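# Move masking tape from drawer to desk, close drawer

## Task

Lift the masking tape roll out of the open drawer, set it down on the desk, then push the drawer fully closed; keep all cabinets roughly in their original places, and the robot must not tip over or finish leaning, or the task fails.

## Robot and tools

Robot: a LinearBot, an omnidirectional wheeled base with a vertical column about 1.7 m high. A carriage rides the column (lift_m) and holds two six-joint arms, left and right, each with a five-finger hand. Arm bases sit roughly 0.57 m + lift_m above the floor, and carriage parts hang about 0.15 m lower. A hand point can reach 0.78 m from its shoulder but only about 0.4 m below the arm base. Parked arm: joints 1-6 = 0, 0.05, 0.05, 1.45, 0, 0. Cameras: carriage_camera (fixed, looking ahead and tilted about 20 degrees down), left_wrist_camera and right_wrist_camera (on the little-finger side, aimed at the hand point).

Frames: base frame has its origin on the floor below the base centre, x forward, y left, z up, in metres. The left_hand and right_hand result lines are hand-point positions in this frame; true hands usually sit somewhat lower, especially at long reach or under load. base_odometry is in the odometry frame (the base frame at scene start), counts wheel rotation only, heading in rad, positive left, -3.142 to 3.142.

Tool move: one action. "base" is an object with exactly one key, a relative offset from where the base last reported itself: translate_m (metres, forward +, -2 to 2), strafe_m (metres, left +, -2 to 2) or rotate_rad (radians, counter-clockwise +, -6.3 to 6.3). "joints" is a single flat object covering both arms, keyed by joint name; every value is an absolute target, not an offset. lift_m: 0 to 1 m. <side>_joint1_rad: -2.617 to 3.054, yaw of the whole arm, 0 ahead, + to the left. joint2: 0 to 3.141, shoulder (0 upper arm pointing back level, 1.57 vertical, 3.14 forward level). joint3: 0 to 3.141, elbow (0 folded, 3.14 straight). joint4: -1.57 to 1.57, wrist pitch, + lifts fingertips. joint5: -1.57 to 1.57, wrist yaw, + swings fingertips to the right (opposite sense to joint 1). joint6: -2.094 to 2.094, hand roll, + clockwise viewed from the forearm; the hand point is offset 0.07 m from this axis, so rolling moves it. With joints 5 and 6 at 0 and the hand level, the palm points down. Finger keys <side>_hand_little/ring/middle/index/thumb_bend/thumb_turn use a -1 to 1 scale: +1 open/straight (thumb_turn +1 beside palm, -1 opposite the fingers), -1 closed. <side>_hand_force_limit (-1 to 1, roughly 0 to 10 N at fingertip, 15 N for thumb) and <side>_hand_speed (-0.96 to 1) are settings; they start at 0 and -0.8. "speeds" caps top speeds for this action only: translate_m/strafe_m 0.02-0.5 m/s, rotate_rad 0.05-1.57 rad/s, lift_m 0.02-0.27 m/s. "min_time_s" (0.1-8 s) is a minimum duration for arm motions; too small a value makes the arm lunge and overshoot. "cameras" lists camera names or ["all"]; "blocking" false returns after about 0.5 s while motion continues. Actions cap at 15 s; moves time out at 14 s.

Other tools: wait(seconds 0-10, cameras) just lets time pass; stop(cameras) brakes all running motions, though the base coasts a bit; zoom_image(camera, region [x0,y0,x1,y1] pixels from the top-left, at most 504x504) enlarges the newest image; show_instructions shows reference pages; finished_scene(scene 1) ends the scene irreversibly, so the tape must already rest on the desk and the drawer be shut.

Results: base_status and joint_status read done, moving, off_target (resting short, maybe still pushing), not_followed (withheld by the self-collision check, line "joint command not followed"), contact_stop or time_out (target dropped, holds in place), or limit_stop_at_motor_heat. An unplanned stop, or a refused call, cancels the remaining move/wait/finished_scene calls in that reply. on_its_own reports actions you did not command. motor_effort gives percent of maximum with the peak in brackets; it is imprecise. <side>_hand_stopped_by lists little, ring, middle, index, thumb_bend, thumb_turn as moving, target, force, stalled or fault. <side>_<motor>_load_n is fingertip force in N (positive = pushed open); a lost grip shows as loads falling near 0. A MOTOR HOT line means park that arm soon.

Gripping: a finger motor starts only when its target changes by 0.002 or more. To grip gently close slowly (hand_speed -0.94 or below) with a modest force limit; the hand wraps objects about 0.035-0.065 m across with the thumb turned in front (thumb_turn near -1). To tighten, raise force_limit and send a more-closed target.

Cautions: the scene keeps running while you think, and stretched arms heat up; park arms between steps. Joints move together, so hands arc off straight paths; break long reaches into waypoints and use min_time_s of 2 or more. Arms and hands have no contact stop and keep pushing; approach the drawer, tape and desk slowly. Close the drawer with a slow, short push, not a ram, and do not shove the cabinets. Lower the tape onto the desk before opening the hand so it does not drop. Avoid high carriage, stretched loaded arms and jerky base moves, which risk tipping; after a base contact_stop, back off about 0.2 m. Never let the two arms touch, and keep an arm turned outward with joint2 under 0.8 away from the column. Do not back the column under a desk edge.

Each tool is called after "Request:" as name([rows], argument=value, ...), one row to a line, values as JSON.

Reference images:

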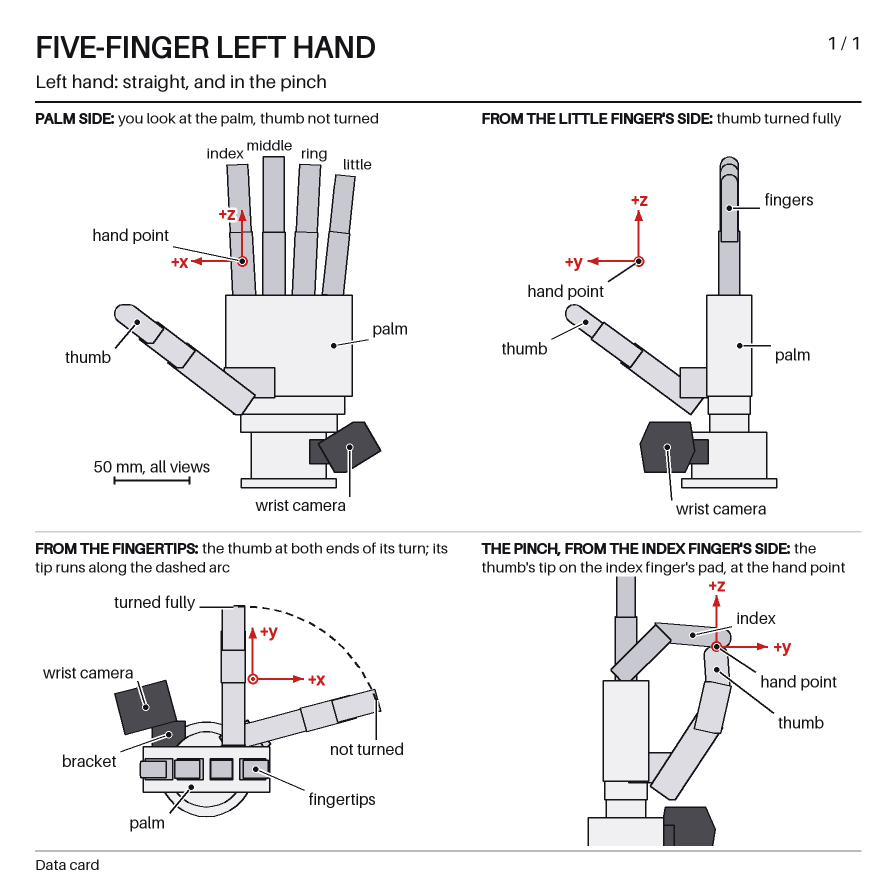

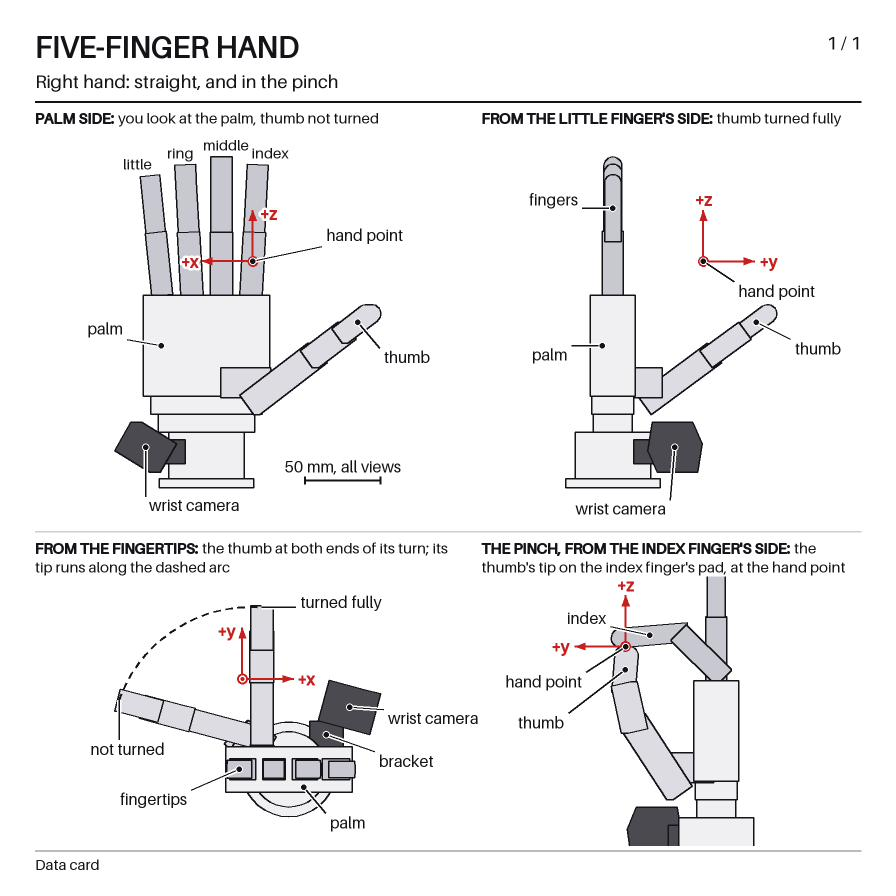

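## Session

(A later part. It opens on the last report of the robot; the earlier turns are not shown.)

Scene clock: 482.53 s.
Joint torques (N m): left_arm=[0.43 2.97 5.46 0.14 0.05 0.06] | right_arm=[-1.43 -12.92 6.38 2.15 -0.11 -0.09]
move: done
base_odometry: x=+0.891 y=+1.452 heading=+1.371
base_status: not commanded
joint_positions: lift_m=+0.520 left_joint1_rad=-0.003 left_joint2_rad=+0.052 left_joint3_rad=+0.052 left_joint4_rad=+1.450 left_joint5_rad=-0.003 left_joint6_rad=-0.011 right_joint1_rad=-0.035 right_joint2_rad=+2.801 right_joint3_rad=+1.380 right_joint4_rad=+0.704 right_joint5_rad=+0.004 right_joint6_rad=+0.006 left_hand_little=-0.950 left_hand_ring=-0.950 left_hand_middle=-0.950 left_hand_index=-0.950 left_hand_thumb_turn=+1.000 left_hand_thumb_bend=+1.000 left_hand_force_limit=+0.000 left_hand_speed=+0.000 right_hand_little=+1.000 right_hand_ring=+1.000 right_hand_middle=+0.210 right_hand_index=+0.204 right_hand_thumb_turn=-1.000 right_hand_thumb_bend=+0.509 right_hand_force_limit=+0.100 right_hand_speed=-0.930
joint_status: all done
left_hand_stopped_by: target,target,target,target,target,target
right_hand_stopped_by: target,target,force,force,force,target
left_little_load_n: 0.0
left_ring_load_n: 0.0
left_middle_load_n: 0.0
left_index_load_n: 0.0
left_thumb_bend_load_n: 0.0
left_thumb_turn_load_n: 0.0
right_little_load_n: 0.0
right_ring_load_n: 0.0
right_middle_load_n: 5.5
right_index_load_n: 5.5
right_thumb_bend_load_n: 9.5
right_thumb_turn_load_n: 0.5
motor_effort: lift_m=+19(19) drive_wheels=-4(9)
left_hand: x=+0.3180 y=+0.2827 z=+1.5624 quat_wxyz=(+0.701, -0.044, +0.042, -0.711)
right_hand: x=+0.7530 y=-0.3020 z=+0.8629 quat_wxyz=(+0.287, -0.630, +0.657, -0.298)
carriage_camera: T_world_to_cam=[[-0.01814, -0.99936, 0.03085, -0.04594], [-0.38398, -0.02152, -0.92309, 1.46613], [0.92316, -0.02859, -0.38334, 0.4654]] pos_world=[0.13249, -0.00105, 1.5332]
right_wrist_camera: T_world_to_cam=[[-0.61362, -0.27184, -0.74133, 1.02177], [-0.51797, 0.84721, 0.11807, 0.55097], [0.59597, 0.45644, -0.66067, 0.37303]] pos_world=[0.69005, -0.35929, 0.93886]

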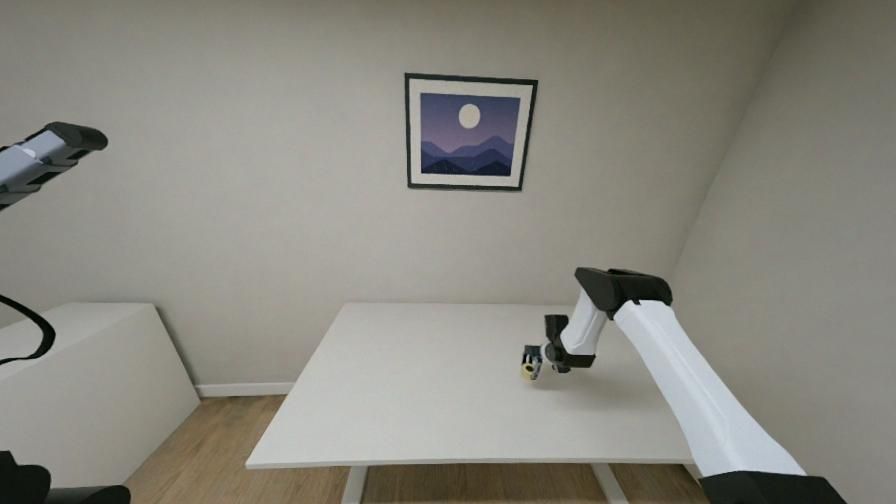

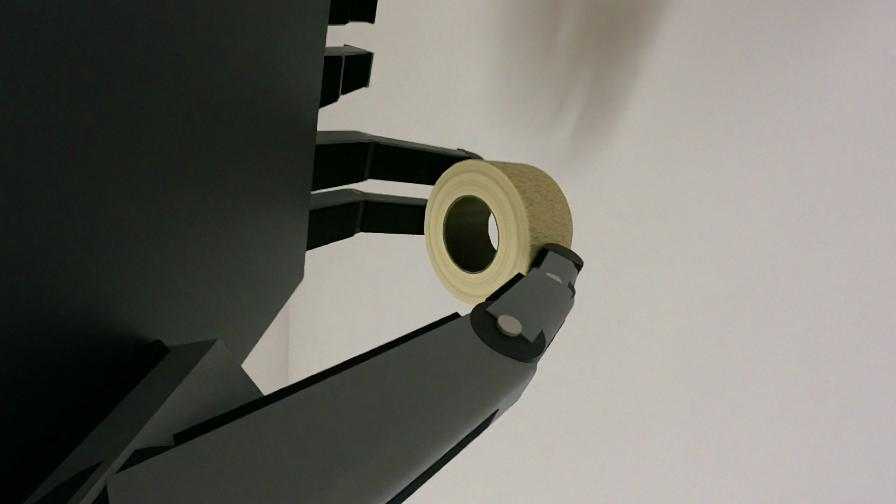

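Request:
move(joints={"lift_m": 0.4}, speeds={"lift_m": 0.12}, cameras=["right_wrist_camera", "carriage_camera"])

Request:
zoom_image(camera="carriage_camera", region=[480, 310, 620, 430])

Scene clock: 491.63 s.
Joint torques (N m): left_arm=[0.54 3.07 5.42 0.12 0.08 0.06] | right_arm=[-1.35 -13.09 5.42 1.88 -0.08 -0.12]
Motor temperatures (°C): left_arm=[21 27 27 25 20 20] | right_arm=[20 35 33 31 20 21]
move: done
base_odometry: x=+0.891 y=+1.452 heading=+1.371
base_status: not commanded
joint_positions: lift_m=+0.400 left_joint1_rad=-0.003 left_joint2_rad=+0.052 left_joint3_rad=+0.050 left_joint4_rad=+1.450 left_joint5_rad=-0.003 left_joint6_rad=-0.011 right_joint1_rad=-0.035 right_joint2_rad=+2.802 right_joint3_rad=+1.390 right_joint4_rad=+0.730 right_joint5_rad=+0.003 right_joint6_rad=+0.006 left_hand_little=-0.950 left_hand_ring=-0.950 left_hand_middle=-0.950 left_hand_index=-0.950 left_hand_thumb_turn=+1.000 left_hand_thumb_bend=+1.000 left_hand_force_limit=+0.000 left_hand_speed=+0.000 right_hand_little=+1.000 right_hand_ring=+1.000 right_hand_middle=+0.210 right_hand_index=+0.204 right_hand_thumb_turn=-1.000 right_hand_thumb_bend=+0.509 right_hand_force_limit=+0.100 right_hand_speed=-0.930
joint_status: all done
left_hand_stopped_by: target,target,target,target,target,target
right_hand_stopped_by: target,target,force,force,force,target
left_little_load_n: 0.0
left_ring_load_n: 0.0
left_middle_load_n: 0.0
left_index_load_n: 0.0
left_thumb_bend_load_n: 0.0
left_thumb_turn_load_n: 0.0
right_little_load_n: 0.0
right_ring_load_n: 0.0
right_middle_load_n: 5.5
right_index_load_n: 5.0
right_thumb_bend_load_n: 9.0
right_thumb_turn_load_n: 0.0
motor_effort: lift_m=+18(19) drive_wheels=-5(10)
left_hand: x=+0.3183 y=+0.2827 z=+1.4421 quat_wxyz=(+0.701, -0.045, +0.042, -0.711)
right_hand: x=+0.7627 y=-0.3021 z=+0.7494 quat_wxyz=(+0.298, -0.625, +0.652, -0.309)
pictures: carriage_camera, right_wrist_camera
carriage_camera: T_world_to_cam=[[-0.01814, -0.99936, 0.03085, -0.04225], [-0.38398, -0.02152, -0.92309, 1.35554], [0.92316, -0.02859, -0.38334, 0.41947]] pos_world=[0.13249, -0.00105, 1.4134]
right_wrist_camera: T_world_to_cam=[[-0.58775, -0.27238, -0.76182, 0.93889], [-0.52197, 0.8471, 0.09983, 0.58614], [0.61814, 0.45632, -0.64006, 0.25992]] pos_world=[0.69711, -0.35939, 0.82311]

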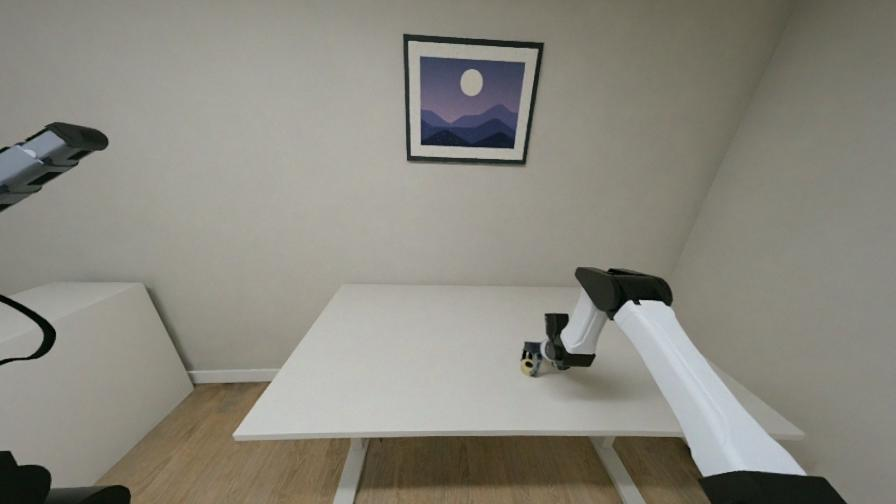

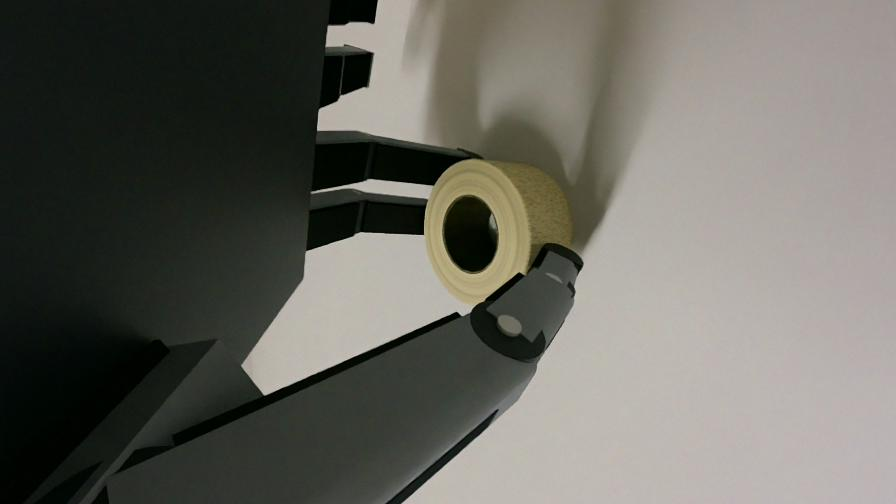

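Scaled by 3.600 from the camera's image (finer frame: 1280x720).

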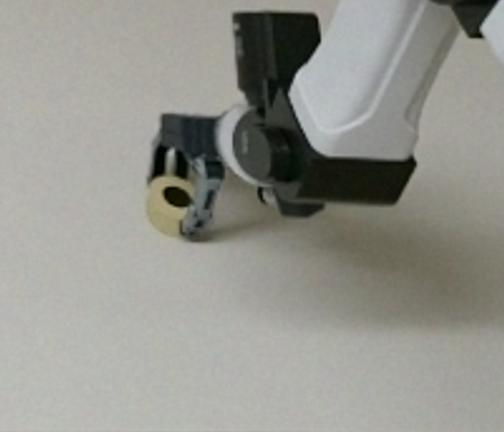

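Request:
move(joints={"lift_m": 0.41}, speeds={"lift_m": 0.05}, cameras=["right_wrist_camera"])

Request:
zoom_image(camera="right_wrist_camera", region=[400, 100, 700, 320])

Scene clock: 503.07 s.
Joint torques (N m): left_arm=[0.46 2.95 5.74 0.15 0.05 0.02] | right_arm=[-1.29 -13.22 5.49 1.96 -0.1 -0.1]
move: done
base_odometry: x=+0.891 y=+1.452 heading=+1.371
base_status: not commanded
joint_positions: lift_m=+0.410 left_joint1_rad=-0.003 left_joint2_rad=+0.052 left_joint3_rad=+0.050 left_joint4_rad=+1.451 left_joint5_rad=-0.003 left_joint6_rad=-0.011 right_joint1_rad=-0.035 right_joint2_rad=+2.803 right_joint3_rad=+1.390 right_joint4_rad=+0.719 right_joint5_rad=+0.003 right_joint6_rad=+0.006 left_hand_little=-0.950 left_hand_ring=-0.950 left_hand_middle=-0.950 left_hand_index=-0.950 left_hand_thumb_turn=+1.000 left_hand_thumb_bend=+1.000 left_hand_force_limit=+0.000 left_hand_speed=+0.000 right_hand_little=+1.000 right_hand_ring=+1.000 right_hand_middle=+0.210 right_hand_index=+0.204 right_hand_thumb_turn=-1.000 right_hand_thumb_bend=+0.509 right_hand_force_limit=+0.100 right_hand_speed=-0.930
joint_status: all done
left_hand_stopped_by: target,target,target,target,target,target
right_hand_stopped_by: target,target,force,force,force,target
left_little_load_n: 0.0
left_ring_load_n: 0.0
left_middle_load_n: 0.0
left_index_load_n: 0.0
left_thumb_bend_load_n: 0.0
left_thumb_turn_load_n: 0.0
right_little_load_n: 0.0
right_ring_load_n: 0.0
right_middle_load_n: 5.5
right_index_load_n: 5.0
right_thumb_bend_load_n: 9.5
right_thumb_turn_load_n: 0.5
motor_effort: lift_m=+19(23) drive_wheels=-4(10)
left_hand: x=+0.3182 y=+0.2827 z=+1.4519 quat_wxyz=(+0.701, -0.044, +0.042, -0.711)
right_hand: x=+0.7597 y=-0.3020 z=+0.7565 quat_wxyz=(+0.294, -0.627, +0.654, -0.305)
right_wrist_camera: T_world_to_cam=[[-0.59724, -0.27201, -0.75453, 0.94438], [-0.52067, 0.84705, 0.10677, 0.57761], [0.61008, 0.45663, -0.64753, 0.27814]] pos_world=[0.69509, -0.35939, 0.83099]

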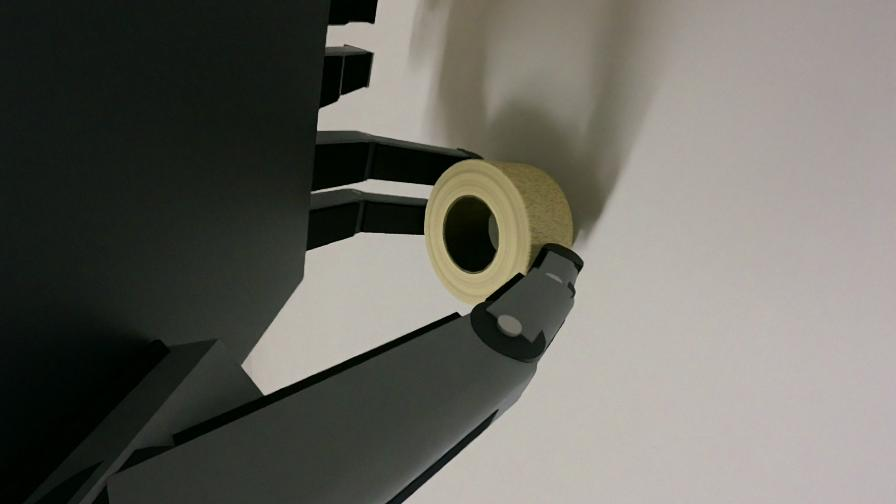

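Scaled by 1.680 from the camera's image (finer frame: 1280x720).

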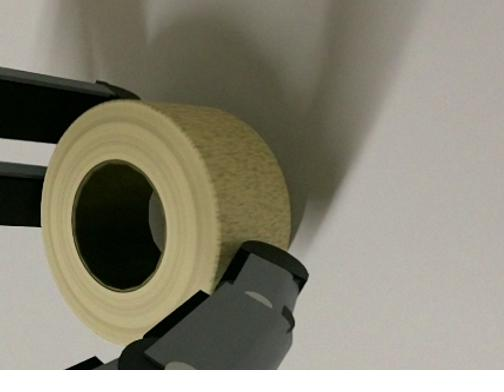

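Request:
move(joints={"lift_m": 0.416}, speeds={"lift_m": 0.05}, cameras=["right_wrist_camera", "carriage_camera"])

Request:
zoom_image(camera="right_wrist_camera", region=[400, 100, 700, 320])

Request:
zoom_image(camera="carriage_camera", region=[500, 330, 580, 400])

Scene clock: 509.10 s.
Joint torques (N m): left_arm=[0.39 2.73 5.7 0.2 0.03 0.04] | right_arm=[-1.39 -13.37 5.05 2.04 -0.1 -0.12]
Motor temperatures (°C): left_arm=[20 27 27 24 20 20] | right_arm=[20 40 32 30 20 21]
move: done
base_odometry: x=+0.891 y=+1.452 heading=+1.371
base_status: not commanded
joint_positions: lift_m=+0.416 left_joint1_rad=-0.003 left_joint2_rad=+0.052 left_joint3_rad=+0.050 left_joint4_rad=+1.450 left_joint5_rad=-0.003 left_joint6_rad=-0.011 right_joint1_rad=-0.035 right_joint2_rad=+2.806 right_joint3_rad=+1.390 right_joint4_rad=+0.716 right_joint5_rad=+0.003 right_joint6_rad=+0.006 left_hand_little=-0.950 left_hand_ring=-0.950 left_hand_middle=-0.950 left_hand_index=-0.950 left_hand_thumb_turn=+1.000 left_hand_thumb_bend=+1.000 left_hand_force_limit=+0.000 left_hand_speed=+0.000 right_hand_little=+1.000 right_hand_ring=+1.000 right_hand_middle=+0.210 right_hand_index=+0.204 right_hand_thumb_turn=-1.000 right_hand_thumb_bend=+0.509 right_hand_force_limit=+0.100 right_hand_speed=-0.930
joint_status: all done
left_hand_stopped_by: target,target,target,target,target,target
right_hand_stopped_by: target,target,force,force,force,target
left_little_load_n: 0.0
left_ring_load_n: 0.0
left_middle_load_n: 0.0
left_index_load_n: 0.0
left_thumb_bend_load_n: 0.0
left_thumb_turn_load_n: 0.0
right_little_load_n: 0.0
right_ring_load_n: 0.0
right_middle_load_n: 5.5
right_index_load_n: 5.5
right_thumb_bend_load_n: 9.5
right_thumb_turn_load_n: 0.5
motor_effort: lift_m=+20(23) drive_wheels=+9(10)
left_hand: x=+0.3183 y=+0.2827 z=+1.4579 quat_wxyz=(+0.701, -0.045, +0.042, -0.711)
right_hand: x=+0.7584 y=-0.3020 z=+0.7609 quat_wxyz=(+0.293, -0.627, +0.655, -0.303)
pictures: carriage_camera, right_wrist_camera
carriage_camera: T_world_to_cam=[[-0.01814, -0.99936, 0.03085, -0.04273], [-0.38398, -0.02152, -0.92309, 1.37004], [0.92316, -0.02859, -0.38334, 0.42549]] pos_world=[0.13249, -0.00105, 1.4291]
right_wrist_camera: T_world_to_cam=[[-0.60097, -0.27195, -0.75158, 0.94763], [-0.52017, 0.84702, 0.10945, 0.57395], [0.60684, 0.45672, -0.6505, 0.28652]] pos_world=[0.69418, -0.35929, 0.83578]

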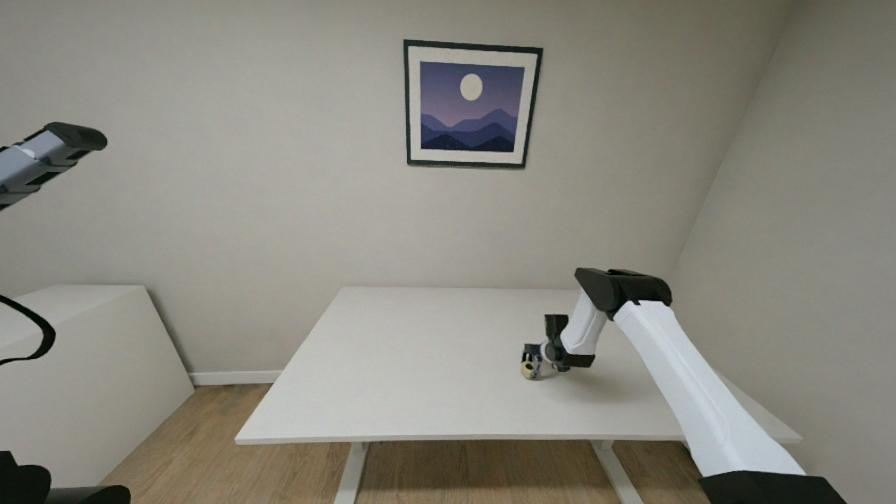

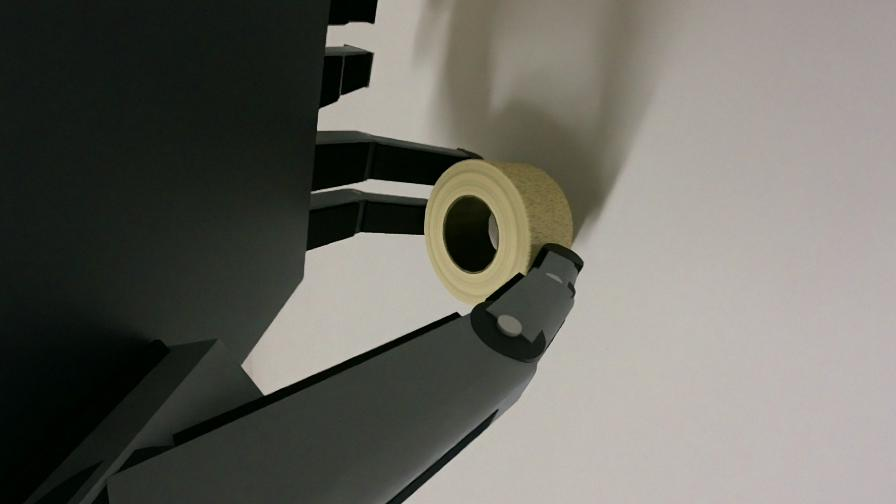

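Scaled by 1.680 from the camera's image (finer frame: 1280x720).

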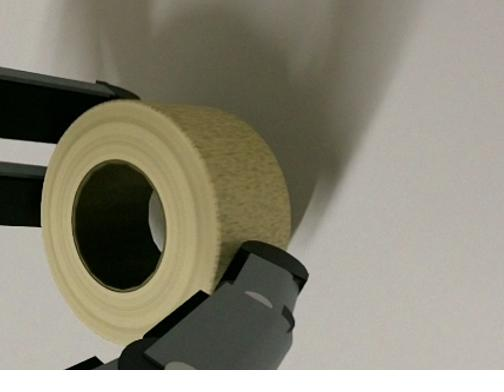

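Scaled by 6.300 from the camera's image (finer frame: 1280x720).

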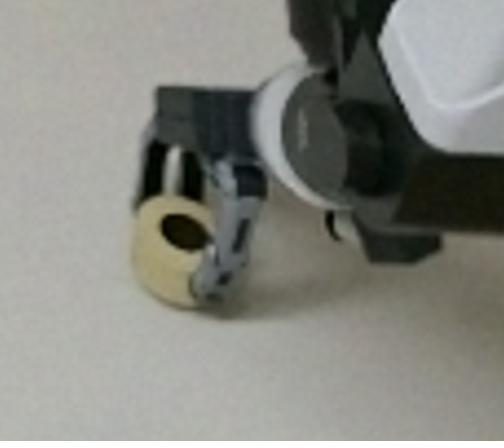

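Request:
move(joints={"lift_m": 0.401}, speeds={"lift_m": 0.03}, cameras=["right_wrist_camera"])

Request:
zoom_image(camera="right_wrist_camera", region=[400, 100, 700, 320])

Scene clock: 527.67 s.
Joint torques (N m): left_arm=[0.27 2.76 5.64 0.11 0.03 0.05] | right_arm=[-1.22 -13.59 5.34 1.8 -0.1 -0.11]
Motor temperatures (°C): left_arm=[20 26 27 24 20 20] | right_arm=[20 47 32 31 20 21]
move: done
base_odometry: x=+0.891 y=+1.452 heading=+1.371
base_status: not commanded
joint_positions: lift_m=+0.401 left_joint1_rad=-0.003 left_joint2_rad=+0.052 left_joint3_rad=+0.050 left_joint4_rad=+1.451 left_joint5_rad=-0.003 left_joint6_rad=-0.011 right_joint1_rad=-0.035 right_joint2_rad=+2.806 right_joint3_rad=+1.390 right_joint4_rad=+0.734 right_joint5_rad=+0.003 right_joint6_rad=+0.006 left_hand_little=-0.950 left_hand_ring=-0.950 left_hand_middle=-0.950 left_hand_index=-0.950 left_hand_thumb_turn=+1.000 left_hand_thumb_bend=+1.000 left_hand_force_limit=+0.000 left_hand_speed=+0.000 right_hand_little=+1.000 right_hand_ring=+1.000 right_hand_middle=+0.210 right_hand_index=+0.204 right_hand_thumb_turn=-1.000 right_hand_thumb_bend=+0.509 right_hand_force_limit=+0.100 right_hand_speed=-0.930
joint_status: all done
left_hand_stopped_by: target,target,target,target,target,target
right_hand_stopped_by: target,target,force,force,force,target
left_little_load_n: 0.0
left_ring_load_n: 0.0
left_middle_load_n: 0.0
left_index_load_n: 0.0
left_thumb_bend_load_n: 0.0
left_thumb_turn_load_n: 0.0
right_little_load_n: 0.0
right_ring_load_n: 0.0
right_middle_load_n: 5.5
right_index_load_n: 5.5
right_thumb_bend_load_n: 9.0
right_thumb_turn_load_n: 0.0
motor_effort: lift_m=+17(18) drive_wheels=+9(10)
left_hand: x=+0.3182 y=+0.2827 z=+1.4432 quat_wxyz=(+0.701, -0.044, +0.042, -0.711)
right_hand: x=+0.7623 y=-0.3021 z=+0.7492 quat_wxyz=(+0.299, -0.625, +0.652, -0.309)
right_wrist_camera: T_world_to_cam=[[-0.58735, -0.27237, -0.76212, 0.93849], [-0.52225, 0.84693, 0.09981, 0.5861], [0.61828, 0.45665, -0.63969, 0.25976]] pos_world=[0.69671, -0.35939, 0.82291]

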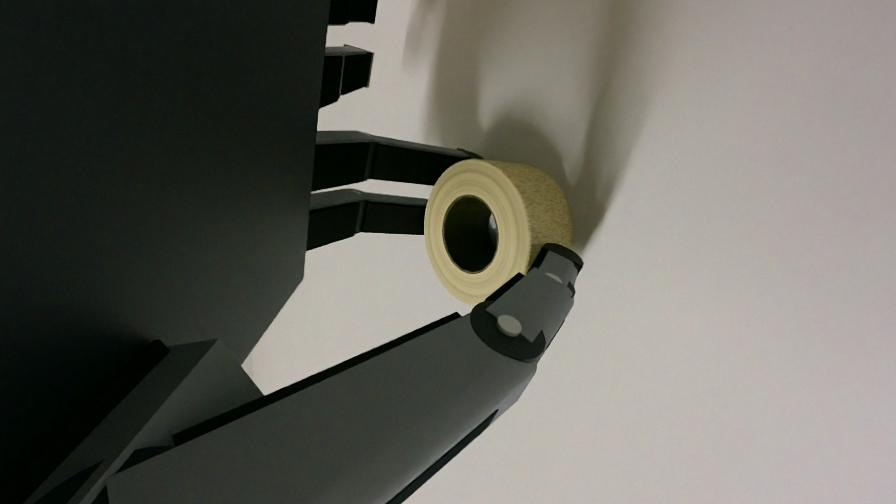

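Scaled by 1.680 from the camera's image (finer frame: 1280x720).

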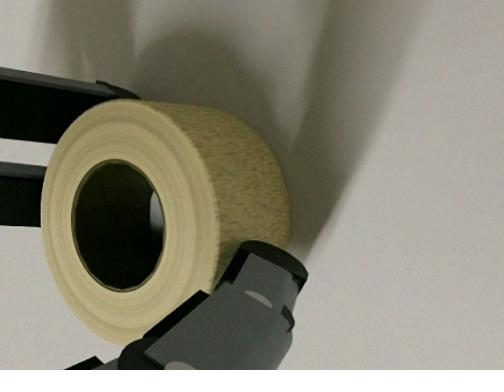

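Request:
move(joints={"right_hand_speed": -0.9, "right_hand_index": 0.5, "right_hand_middle": 0.5, "right_hand_thumb_bend": 0.75}, cameras=["right_wrist_camera"])

Scene clock: 538.43 s.
Joint torques (N m): left_arm=[0.39 2.85 5.71 0.13 0.03 0.02] | right_arm=[-1.25 -13.52 5.37 1.9 -0.1 -0.1]
move: done
base_odometry: x=+0.891 y=+1.452 heading=+1.371
base_status: not commanded
joint_positions: lift_m=+0.401 left_joint1_rad=-0.003 left_joint2_rad=+0.052 left_joint3_rad=+0.050 left_joint4_rad=+1.451 left_joint5_rad=-0.003 left_joint6_rad=-0.011 right_joint1_rad=-0.035 right_joint2_rad=+2.806 right_joint3_rad=+1.390 right_joint4_rad=+0.725 right_joint5_rad=+0.003 right_joint6_rad=+0.006 left_hand_little=-0.950 left_hand_ring=-0.950 left_hand_middle=-0.950 left_hand_index=-0.950 left_hand_thumb_turn=+1.000 left_hand_thumb_bend=+1.000 left_hand_force_limit=+0.000 left_hand_speed=+0.000 right_hand_little=+1.000 right_hand_ring=+1.000 right_hand_middle=+0.500 right_hand_index=+0.500 right_hand_thumb_turn=-1.000 right_hand_thumb_bend=+0.750 right_hand_force_limit=+0.100 right_hand_speed=-0.900
joint_status: all done
left_hand_stopped_by: target,target,target,target,target,target
right_hand_stopped_by: target,target,target,target,target,target
left_little_load_n: 0.0
left_ring_load_n: 0.0
left_middle_load_n: 0.0
left_index_load_n: 0.0
left_thumb_bend_load_n: 0.0
left_thumb_turn_load_n: 0.0
right_little_load_n: 0.0
right_ring_load_n: 0.0
right_middle_load_n: 0.0
right_index_load_n: 0.0
right_thumb_bend_load_n: 0.0
right_thumb_turn_load_n: 0.0
motor_effort: lift_m=+17(17) drive_wheels=+10(10)
left_hand: x=+0.3182 y=+0.2827 z=+1.4432 quat_wxyz=(+0.701, -0.044, +0.042, -0.711)
right_hand: x=+0.7605 y=-0.3020 z=+0.7478 quat_wxyz=(+0.296, -0.626, +0.653, -0.306)
right_wrist_camera: T_world_to_cam=[[-0.59372, -0.27217, -0.75725, 0.93773], [-0.5214, 0.8469, 0.10441, 0.58114], [0.6129, 0.45682, -0.64473, 0.26783]] pos_world=[0.6956, -0.35929, 0.8221]

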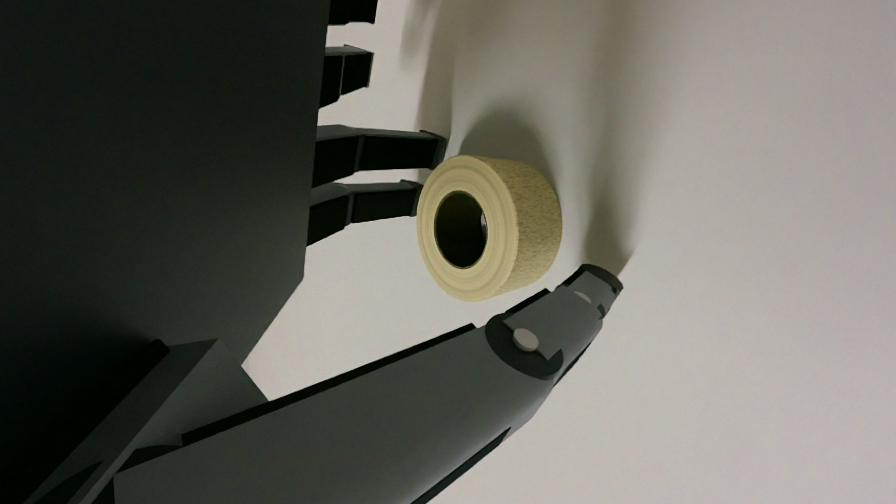

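Request:
move(joints={"right_hand_speed": -0.8, "right_hand_index": 0.85, "right_hand_middle": 0.85, "right_hand_thumb_bend": 0.9})

Request:
move(joints={"lift_m": 0.55}, speeds={"lift_m": 0.1}, cameras=["right_wrist_camera", "carriage_camera"])

Scene clock: 545.70 s.
Joint torques (N m): left_arm=[0.42 2.92 5.79 0.12 0.03 0.02] | right_arm=[-1.36 -13.5 5.52 1.89 -0.1 -0.09]
move: done
base_odometry: x=+0.891 y=+1.452 heading=+1.371
base_status: not commanded
joint_positions: lift_m=+0.401 left_joint1_rad=-0.003 left_joint2_rad=+0.052 left_joint3_rad=+0.050 left_joint4_rad=+1.451 left_joint5_rad=-0.003 left_joint6_rad=-0.011 right_joint1_rad=-0.035 right_joint2_rad=+2.806 right_joint3_rad=+1.390 right_joint4_rad=+0.725 right_joint5_rad=+0.003 right_joint6_rad=+0.006 left_hand_little=-0.950 left_hand_ring=-0.950 left_hand_middle=-0.950 left_hand_index=-0.950 left_hand_thumb_turn=+1.000 left_hand_thumb_bend=+1.000 left_hand_force_limit=+0.000 left_hand_speed=+0.000 right_hand_little=+1.000 right_hand_ring=+1.000 right_hand_middle=+0.850 right_hand_index=+0.850 right_hand_thumb_turn=-1.000 right_hand_thumb_bend=+0.900 right_hand_force_limit=+0.100 right_hand_speed=-0.800
joint_status: all done
left_hand_stopped_by: target,target,target,target,target,target
right_hand_stopped_by: target,target,target,target,target,target
left_little_load_n: -0.5
left_ring_load_n: 0.0
left_middle_load_n: 0.0
left_index_load_n: 0.0
left_thumb_bend_load_n: 0.0
left_thumb_turn_load_n: -0.5
right_little_load_n: 0.5
right_ring_load_n: 0.0
right_middle_load_n: 0.0
right_index_load_n: 0.0
right_thumb_bend_load_n: 0.0
right_thumb_turn_load_n: 0.0
motor_effort: lift_m=+17(18) drive_wheels=+10(10)
left_hand: x=+0.3182 y=+0.2827 z=+1.4432 quat_wxyz=(+0.701, -0.044, +0.042, -0.711)
right_hand: x=+0.7604 y=-0.3020 z=+0.7478 quat_wxyz=(+0.296, -0.626, +0.653, -0.306)
pictures: none

Scene clock: 547.57 s.
Joint torques (N m): left_arm=[0.23 2.93 5.81 0.12 0.05 0.03] | right_arm=[-1.31 -13.85 5.27 1.98 -0.11 -0.13]
move: done
base_odometry: x=+0.891 y=+1.452 heading=+1.371
base_status: not commanded
joint_positions: lift_m=+0.550 left_joint1_rad=-0.003 left_joint2_rad=+0.052 left_joint3_rad=+0.050 left_joint4_rad=+1.451 left_joint5_rad=-0.003 left_joint6_rad=-0.011 right_joint1_rad=-0.035 right_joint2_rad=+2.809 right_joint3_rad=+1.390 right_joint4_rad=+0.720 right_joint5_rad=+0.003 right_joint6_rad=+0.006 left_hand_little=-0.950 left_hand_ring=-0.950 left_hand_middle=-0.950 left_hand_index=-0.950 left_hand_thumb_turn=+1.000 left_hand_thumb_bend=+1.000 left_hand_force_limit=+0.000 left_hand_speed=+0.000 right_hand_little=+1.000 right_hand_ring=+1.000 right_hand_middle=+0.850 right_hand_index=+0.850 right_hand_thumb_turn=-1.000 right_hand_thumb_bend=+0.900 right_hand_force_limit=+0.100 right_hand_speed=-0.800
joint_status: all done
left_hand_stopped_by: target,target,target,target,target,target
right_hand_stopped_by: target,target,target,target,target,target
left_little_load_n: 0.0
left_ring_load_n: 0.0
left_middle_load_n: 0.0
left_index_load_n: 0.0
left_thumb_bend_load_n: -0.5
left_thumb_turn_load_n: 0.0
right_little_load_n: 0.0
right_ring_load_n: 0.0
right_middle_load_n: 0.0
right_index_load_n: 0.0
right_thumb_bend_load_n: 0.0
right_thumb_turn_load_n: 0.0
motor_effort: lift_m=+19(24) drive_wheels=+9(10)
left_hand: x=+0.3181 y=+0.2827 z=+1.5920 quat_wxyz=(+0.701, -0.044, +0.042, -0.711)
right_hand: x=+0.7582 y=-0.3019 z=+0.8940 quat_wxyz=(+0.293, -0.627, +0.655, -0.304)
pictures: carriage_camera, right_wrist_camera
carriage_camera: T_world_to_cam=[[-0.01814, -0.99936, 0.03085, -0.04687], [-0.38398, -0.02152, -0.92309, 1.49382], [0.92316, -0.02859, -0.38334, 0.4769]] pos_world=[0.13249, -0.00105, 1.5632]
right_wrist_camera: T_world_to_cam=[[-0.60003, -0.27198, -0.75232, 1.04753], [-0.52054, 0.84685, 0.10902, 0.5599], [0.60745, 0.45703, -0.64971, 0.37207]] pos_world=[0.69398, -0.35929, 0.96879]

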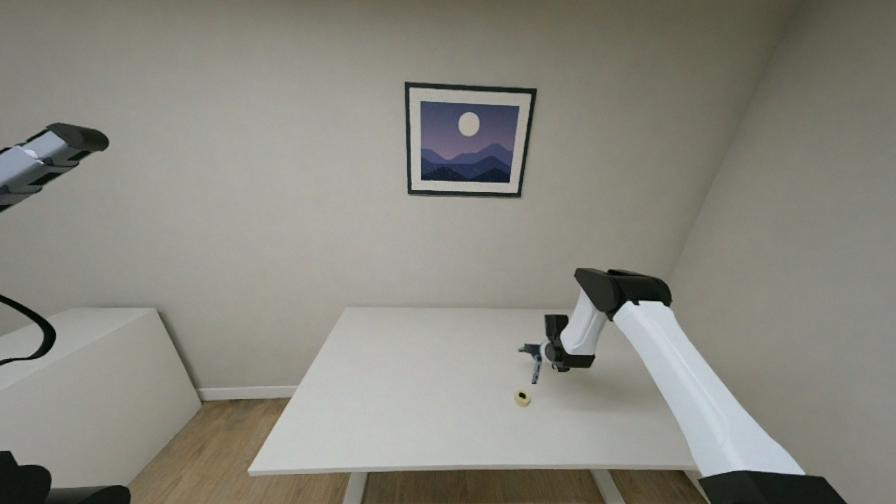

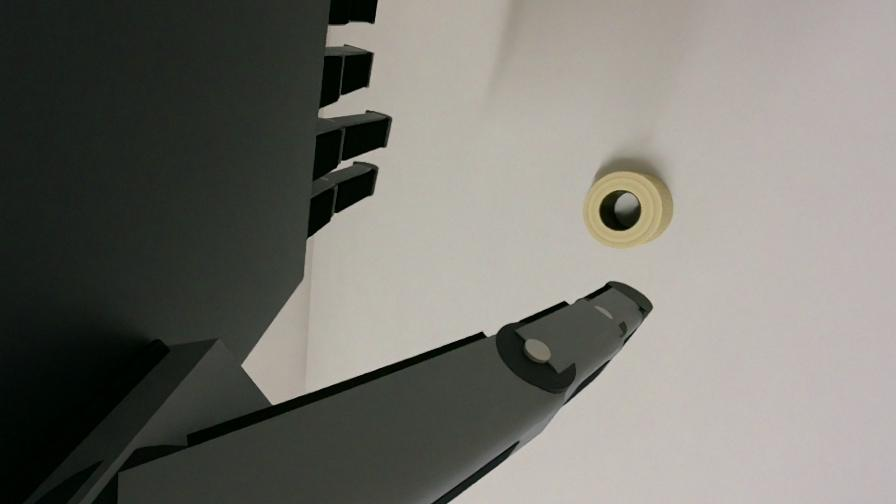

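Request:
move(joints={"right_joint1_rad": 0, "right_joint2_rad": 0.05, "right_joint3_rad": 0.05, "right_joint4_rad": 1.45, "right_hand_thumb_turn": 1, "right_hand_thumb_bend": 1}, min_time_s=3)

Request:
move(base={"translate_m": -0.4}, joints={"lift_m": 0.3}, cameras=["carriage_camera"])

Request:
zoom_image(camera="carriage_camera", region=[440, 250, 640, 400])

Request:
move(base={"rotate_rad": -2.4}, cameras=["carriage_camera"])

Scene clock: 564.33 s.
Joint torques (N m): left_arm=[0.32 2.92 5.74 0.13 0.05 0.04] | right_arm=[0.32 3.43 4.96 0.07 -0.12 -0.1]
move: done
base_odometry: x=+0.891 y=+1.452 heading=+1.371
base_status: not commanded
joint_positions: lift_m=+0.550 left_joint1_rad=-0.003 left_joint2_rad=+0.052 left_joint3_rad=+0.050 left_joint4_rad=+1.451 left_joint5_rad=-0.003 left_joint6_rad=-0.011 right_joint1_rad=-0.010 right_joint2_rad=+0.058 right_joint3_rad=+0.061 right_joint4_rad=+1.442 right_joint5_rad=+0.003 right_joint6_rad=+0.006 left_hand_little=-0.950 left_hand_ring=-0.950 left_hand_middle=-0.950 left_hand_index=-0.950 left_hand_thumb_turn=+1.000 left_hand_thumb_bend=+1.000 left_hand_force_limit=+0.000 left_hand_speed=+0.000 right_hand_little=+1.000 right_hand_ring=+1.000 right_hand_middle=+0.850 right_hand_index=+0.850 right_hand_thumb_turn=+1.000 right_hand_thumb_bend=+1.000 right_hand_force_limit=+0.100 right_hand_speed=-0.800
joint_status: all done
left_hand_stopped_by: target,target,target,target,target,target
right_hand_stopped_by: target,target,target,target,target,target
left_little_load_n: 0.0
left_ring_load_n: 0.0
left_middle_load_n: 0.0
left_index_load_n: 0.0
left_thumb_bend_load_n: 0.0
left_thumb_turn_load_n: 0.0
right_little_load_n: 0.0
right_ring_load_n: 0.0
right_middle_load_n: 0.0
right_index_load_n: 0.0
right_thumb_bend_load_n: 0.0
right_thumb_turn_load_n: 0.0
motor_effort: lift_m=+19(19) drive_wheels=+9(10)
left_hand: x=+0.3181 y=+0.2827 z=+1.5920 quat_wxyz=(+0.701, -0.044, +0.042, -0.711)
right_hand: x=+0.3196 y=-0.2841 z=+1.5943 quat_wxyz=(+0.704, -0.043, +0.046, -0.707)
pictures: none

Scene clock: 567.27 s.
Joint torques (N m): left_arm=[0.42 3.02 5.94 0.16 0.08 0.01] | right_arm=[0.44 3.93 5.9 -0.02 -0.1 -0.15]
move: done
base_odometry: x=+0.812 y=+1.060 heading=+1.370
base_status: done
joint_positions: lift_m=+0.300 left_joint1_rad=-0.003 left_joint2_rad=+0.051 left_joint3_rad=+0.049 left_joint4_rad=+1.449 left_joint5_rad=-0.003 left_joint6_rad=-0.011 right_joint1_rad=-0.010 right_joint2_rad=+0.055 right_joint3_rad=+0.052 right_joint4_rad=+1.449 right_joint5_rad=+0.003 right_joint6_rad=+0.006 left_hand_little=-0.950 left_hand_ring=-0.950 left_hand_middle=-0.950 left_hand_index=-0.950 left_hand_thumb_turn=+1.000 left_hand_thumb_bend=+1.000 left_hand_force_limit=+0.000 left_hand_speed=+0.000 right_hand_little=+1.000 right_hand_ring=+1.000 right_hand_middle=+0.850 right_hand_index=+0.850 right_hand_thumb_turn=+1.000 right_hand_thumb_bend=+1.000 right_hand_force_limit=+0.100 right_hand_speed=-0.800
joint_status: all done
left_hand_stopped_by: target,target,target,target,target,target
right_hand_stopped_by: target,target,target,target,target,target
left_little_load_n: -0.5
left_ring_load_n: 0.0
left_middle_load_n: 0.0
left_index_load_n: 0.0
left_thumb_bend_load_n: 0.0
left_thumb_turn_load_n: 0.0
right_little_load_n: 0.0
right_ring_load_n: 0.0
right_middle_load_n: 0.0
right_index_load_n: 0.0
right_thumb_bend_load_n: 0.0
right_thumb_turn_load_n: 0.0
motor_effort: lift_m=+19(19) drive_wheels=-5(23)
left_hand: x=+0.3187 y=+0.2827 z=+1.3414 quat_wxyz=(+0.701, -0.045, +0.042, -0.711)
right_hand: x=+0.3195 y=-0.2841 z=+1.3423 quat_wxyz=(+0.704, -0.043, +0.045, -0.707)
carriage_camera: T_world_to_cam=[[-0.01814, -0.99936, 0.03085, -0.03916], [-0.38398, -0.02152, -0.92309, 1.26314], [0.92316, -0.02859, -0.38334, 0.3811]] pos_world=[0.13249, -0.00105, 1.3133]

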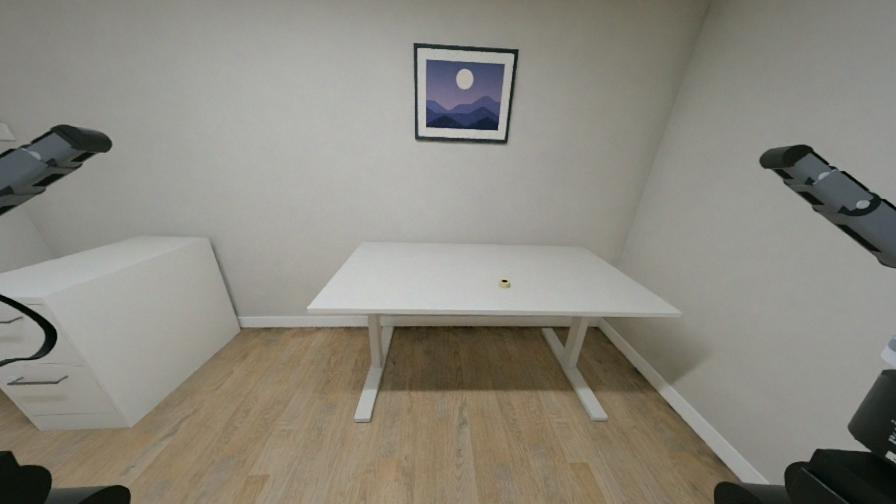

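Scaled by 2.520 from the camera's image (finer frame: 1280x720).

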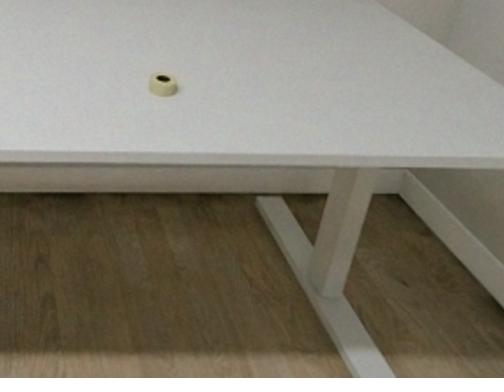

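Scene clock: 571.07 s.
Joint torques (N m): left_arm=[0.44 3.06 5.82 0.18 0.05 0.08] | right_arm=[0.31 3.7 5.9 0.02 -0.14 -0.11]
move: done
base_odometry: x=+0.812 y=+1.060 heading=-1.029
base_status: done
joint_positions: lift_m=+0.300 left_joint1_rad=-0.003 left_joint2_rad=+0.051 left_joint3_rad=+0.049 left_joint4_rad=+1.448 left_joint5_rad=-0.003 left_joint6_rad=-0.011 right_joint1_rad=-0.009 right_joint2_rad=+0.055 right_joint3_rad=+0.052 right_joint4_rad=+1.447 right_joint5_rad=+0.003 right_joint6_rad=+0.006 left_hand_little=-0.950 left_hand_ring=-0.950 left_hand_middle=-0.950 left_hand_index=-0.950 left_hand_thumb_turn=+1.000 left_hand_thumb_bend=+1.000 left_hand_force_limit=+0.000 left_hand_speed=+0.000 right_hand_little=+1.000 right_hand_ring=+1.000 right_hand_middle=+0.850 right_hand_index=+0.850 right_hand_thumb_turn=+1.000 right_hand_thumb_bend=+1.000 right_hand_force_limit=+0.100 right_hand_speed=-0.800
joint_status: not commanded
left_hand_stopped_by: target,target,target,target,target,target
right_hand_stopped_by: target,target,target,target,target,target
left_little_load_n: 0.0
left_ring_load_n: 0.0
left_middle_load_n: 0.0
left_index_load_n: 0.0
left_thumb_bend_load_n: 0.0
left_thumb_turn_load_n: 0.0
right_little_load_n: 0.0
right_ring_load_n: 0.0
right_middle_load_n: 0.0
right_index_load_n: 0.0
right_thumb_bend_load_n: 0.0
right_thumb_turn_load_n: 0.0
motor_effort: lift_m=+19(19) drive_wheels=+8(16)
left_hand: x=+0.3189 y=+0.2827 z=+1.3414 quat_wxyz=(+0.701, -0.045, +0.043, -0.711)
right_hand: x=+0.3198 y=-0.2840 z=+1.3421 quat_wxyz=(+0.705, -0.043, +0.046, -0.707)
carriage_camera: T_world_to_cam=[[-0.01814, -0.99936, 0.03085, -0.03916], [-0.38398, -0.02152, -0.92309, 1.26314], [0.92316, -0.02859, -0.38334, 0.3811]] pos_world=[0.13249, -0.00105, 1.3133]

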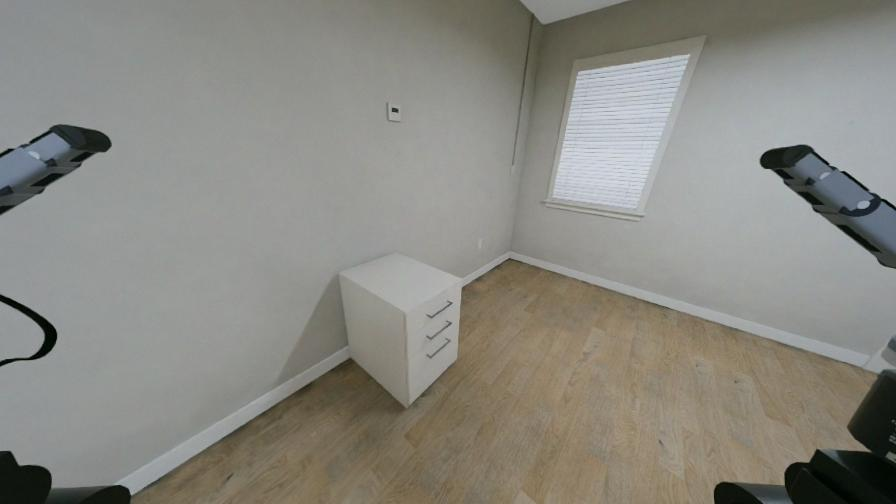

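Request:
zoom_image(camera="carriage_camera", region=[380, 260, 480, 420])

Scaled by 3.150 from the camera's image (finer frame: 1280x720).

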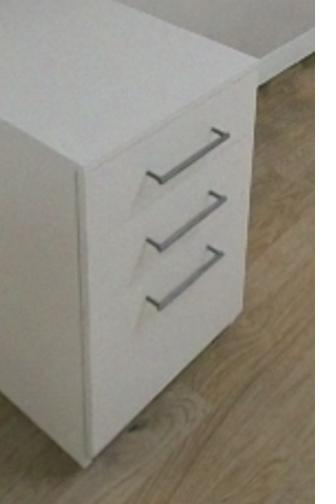

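Request:
finished_scene()

The scene is finished: the task was done.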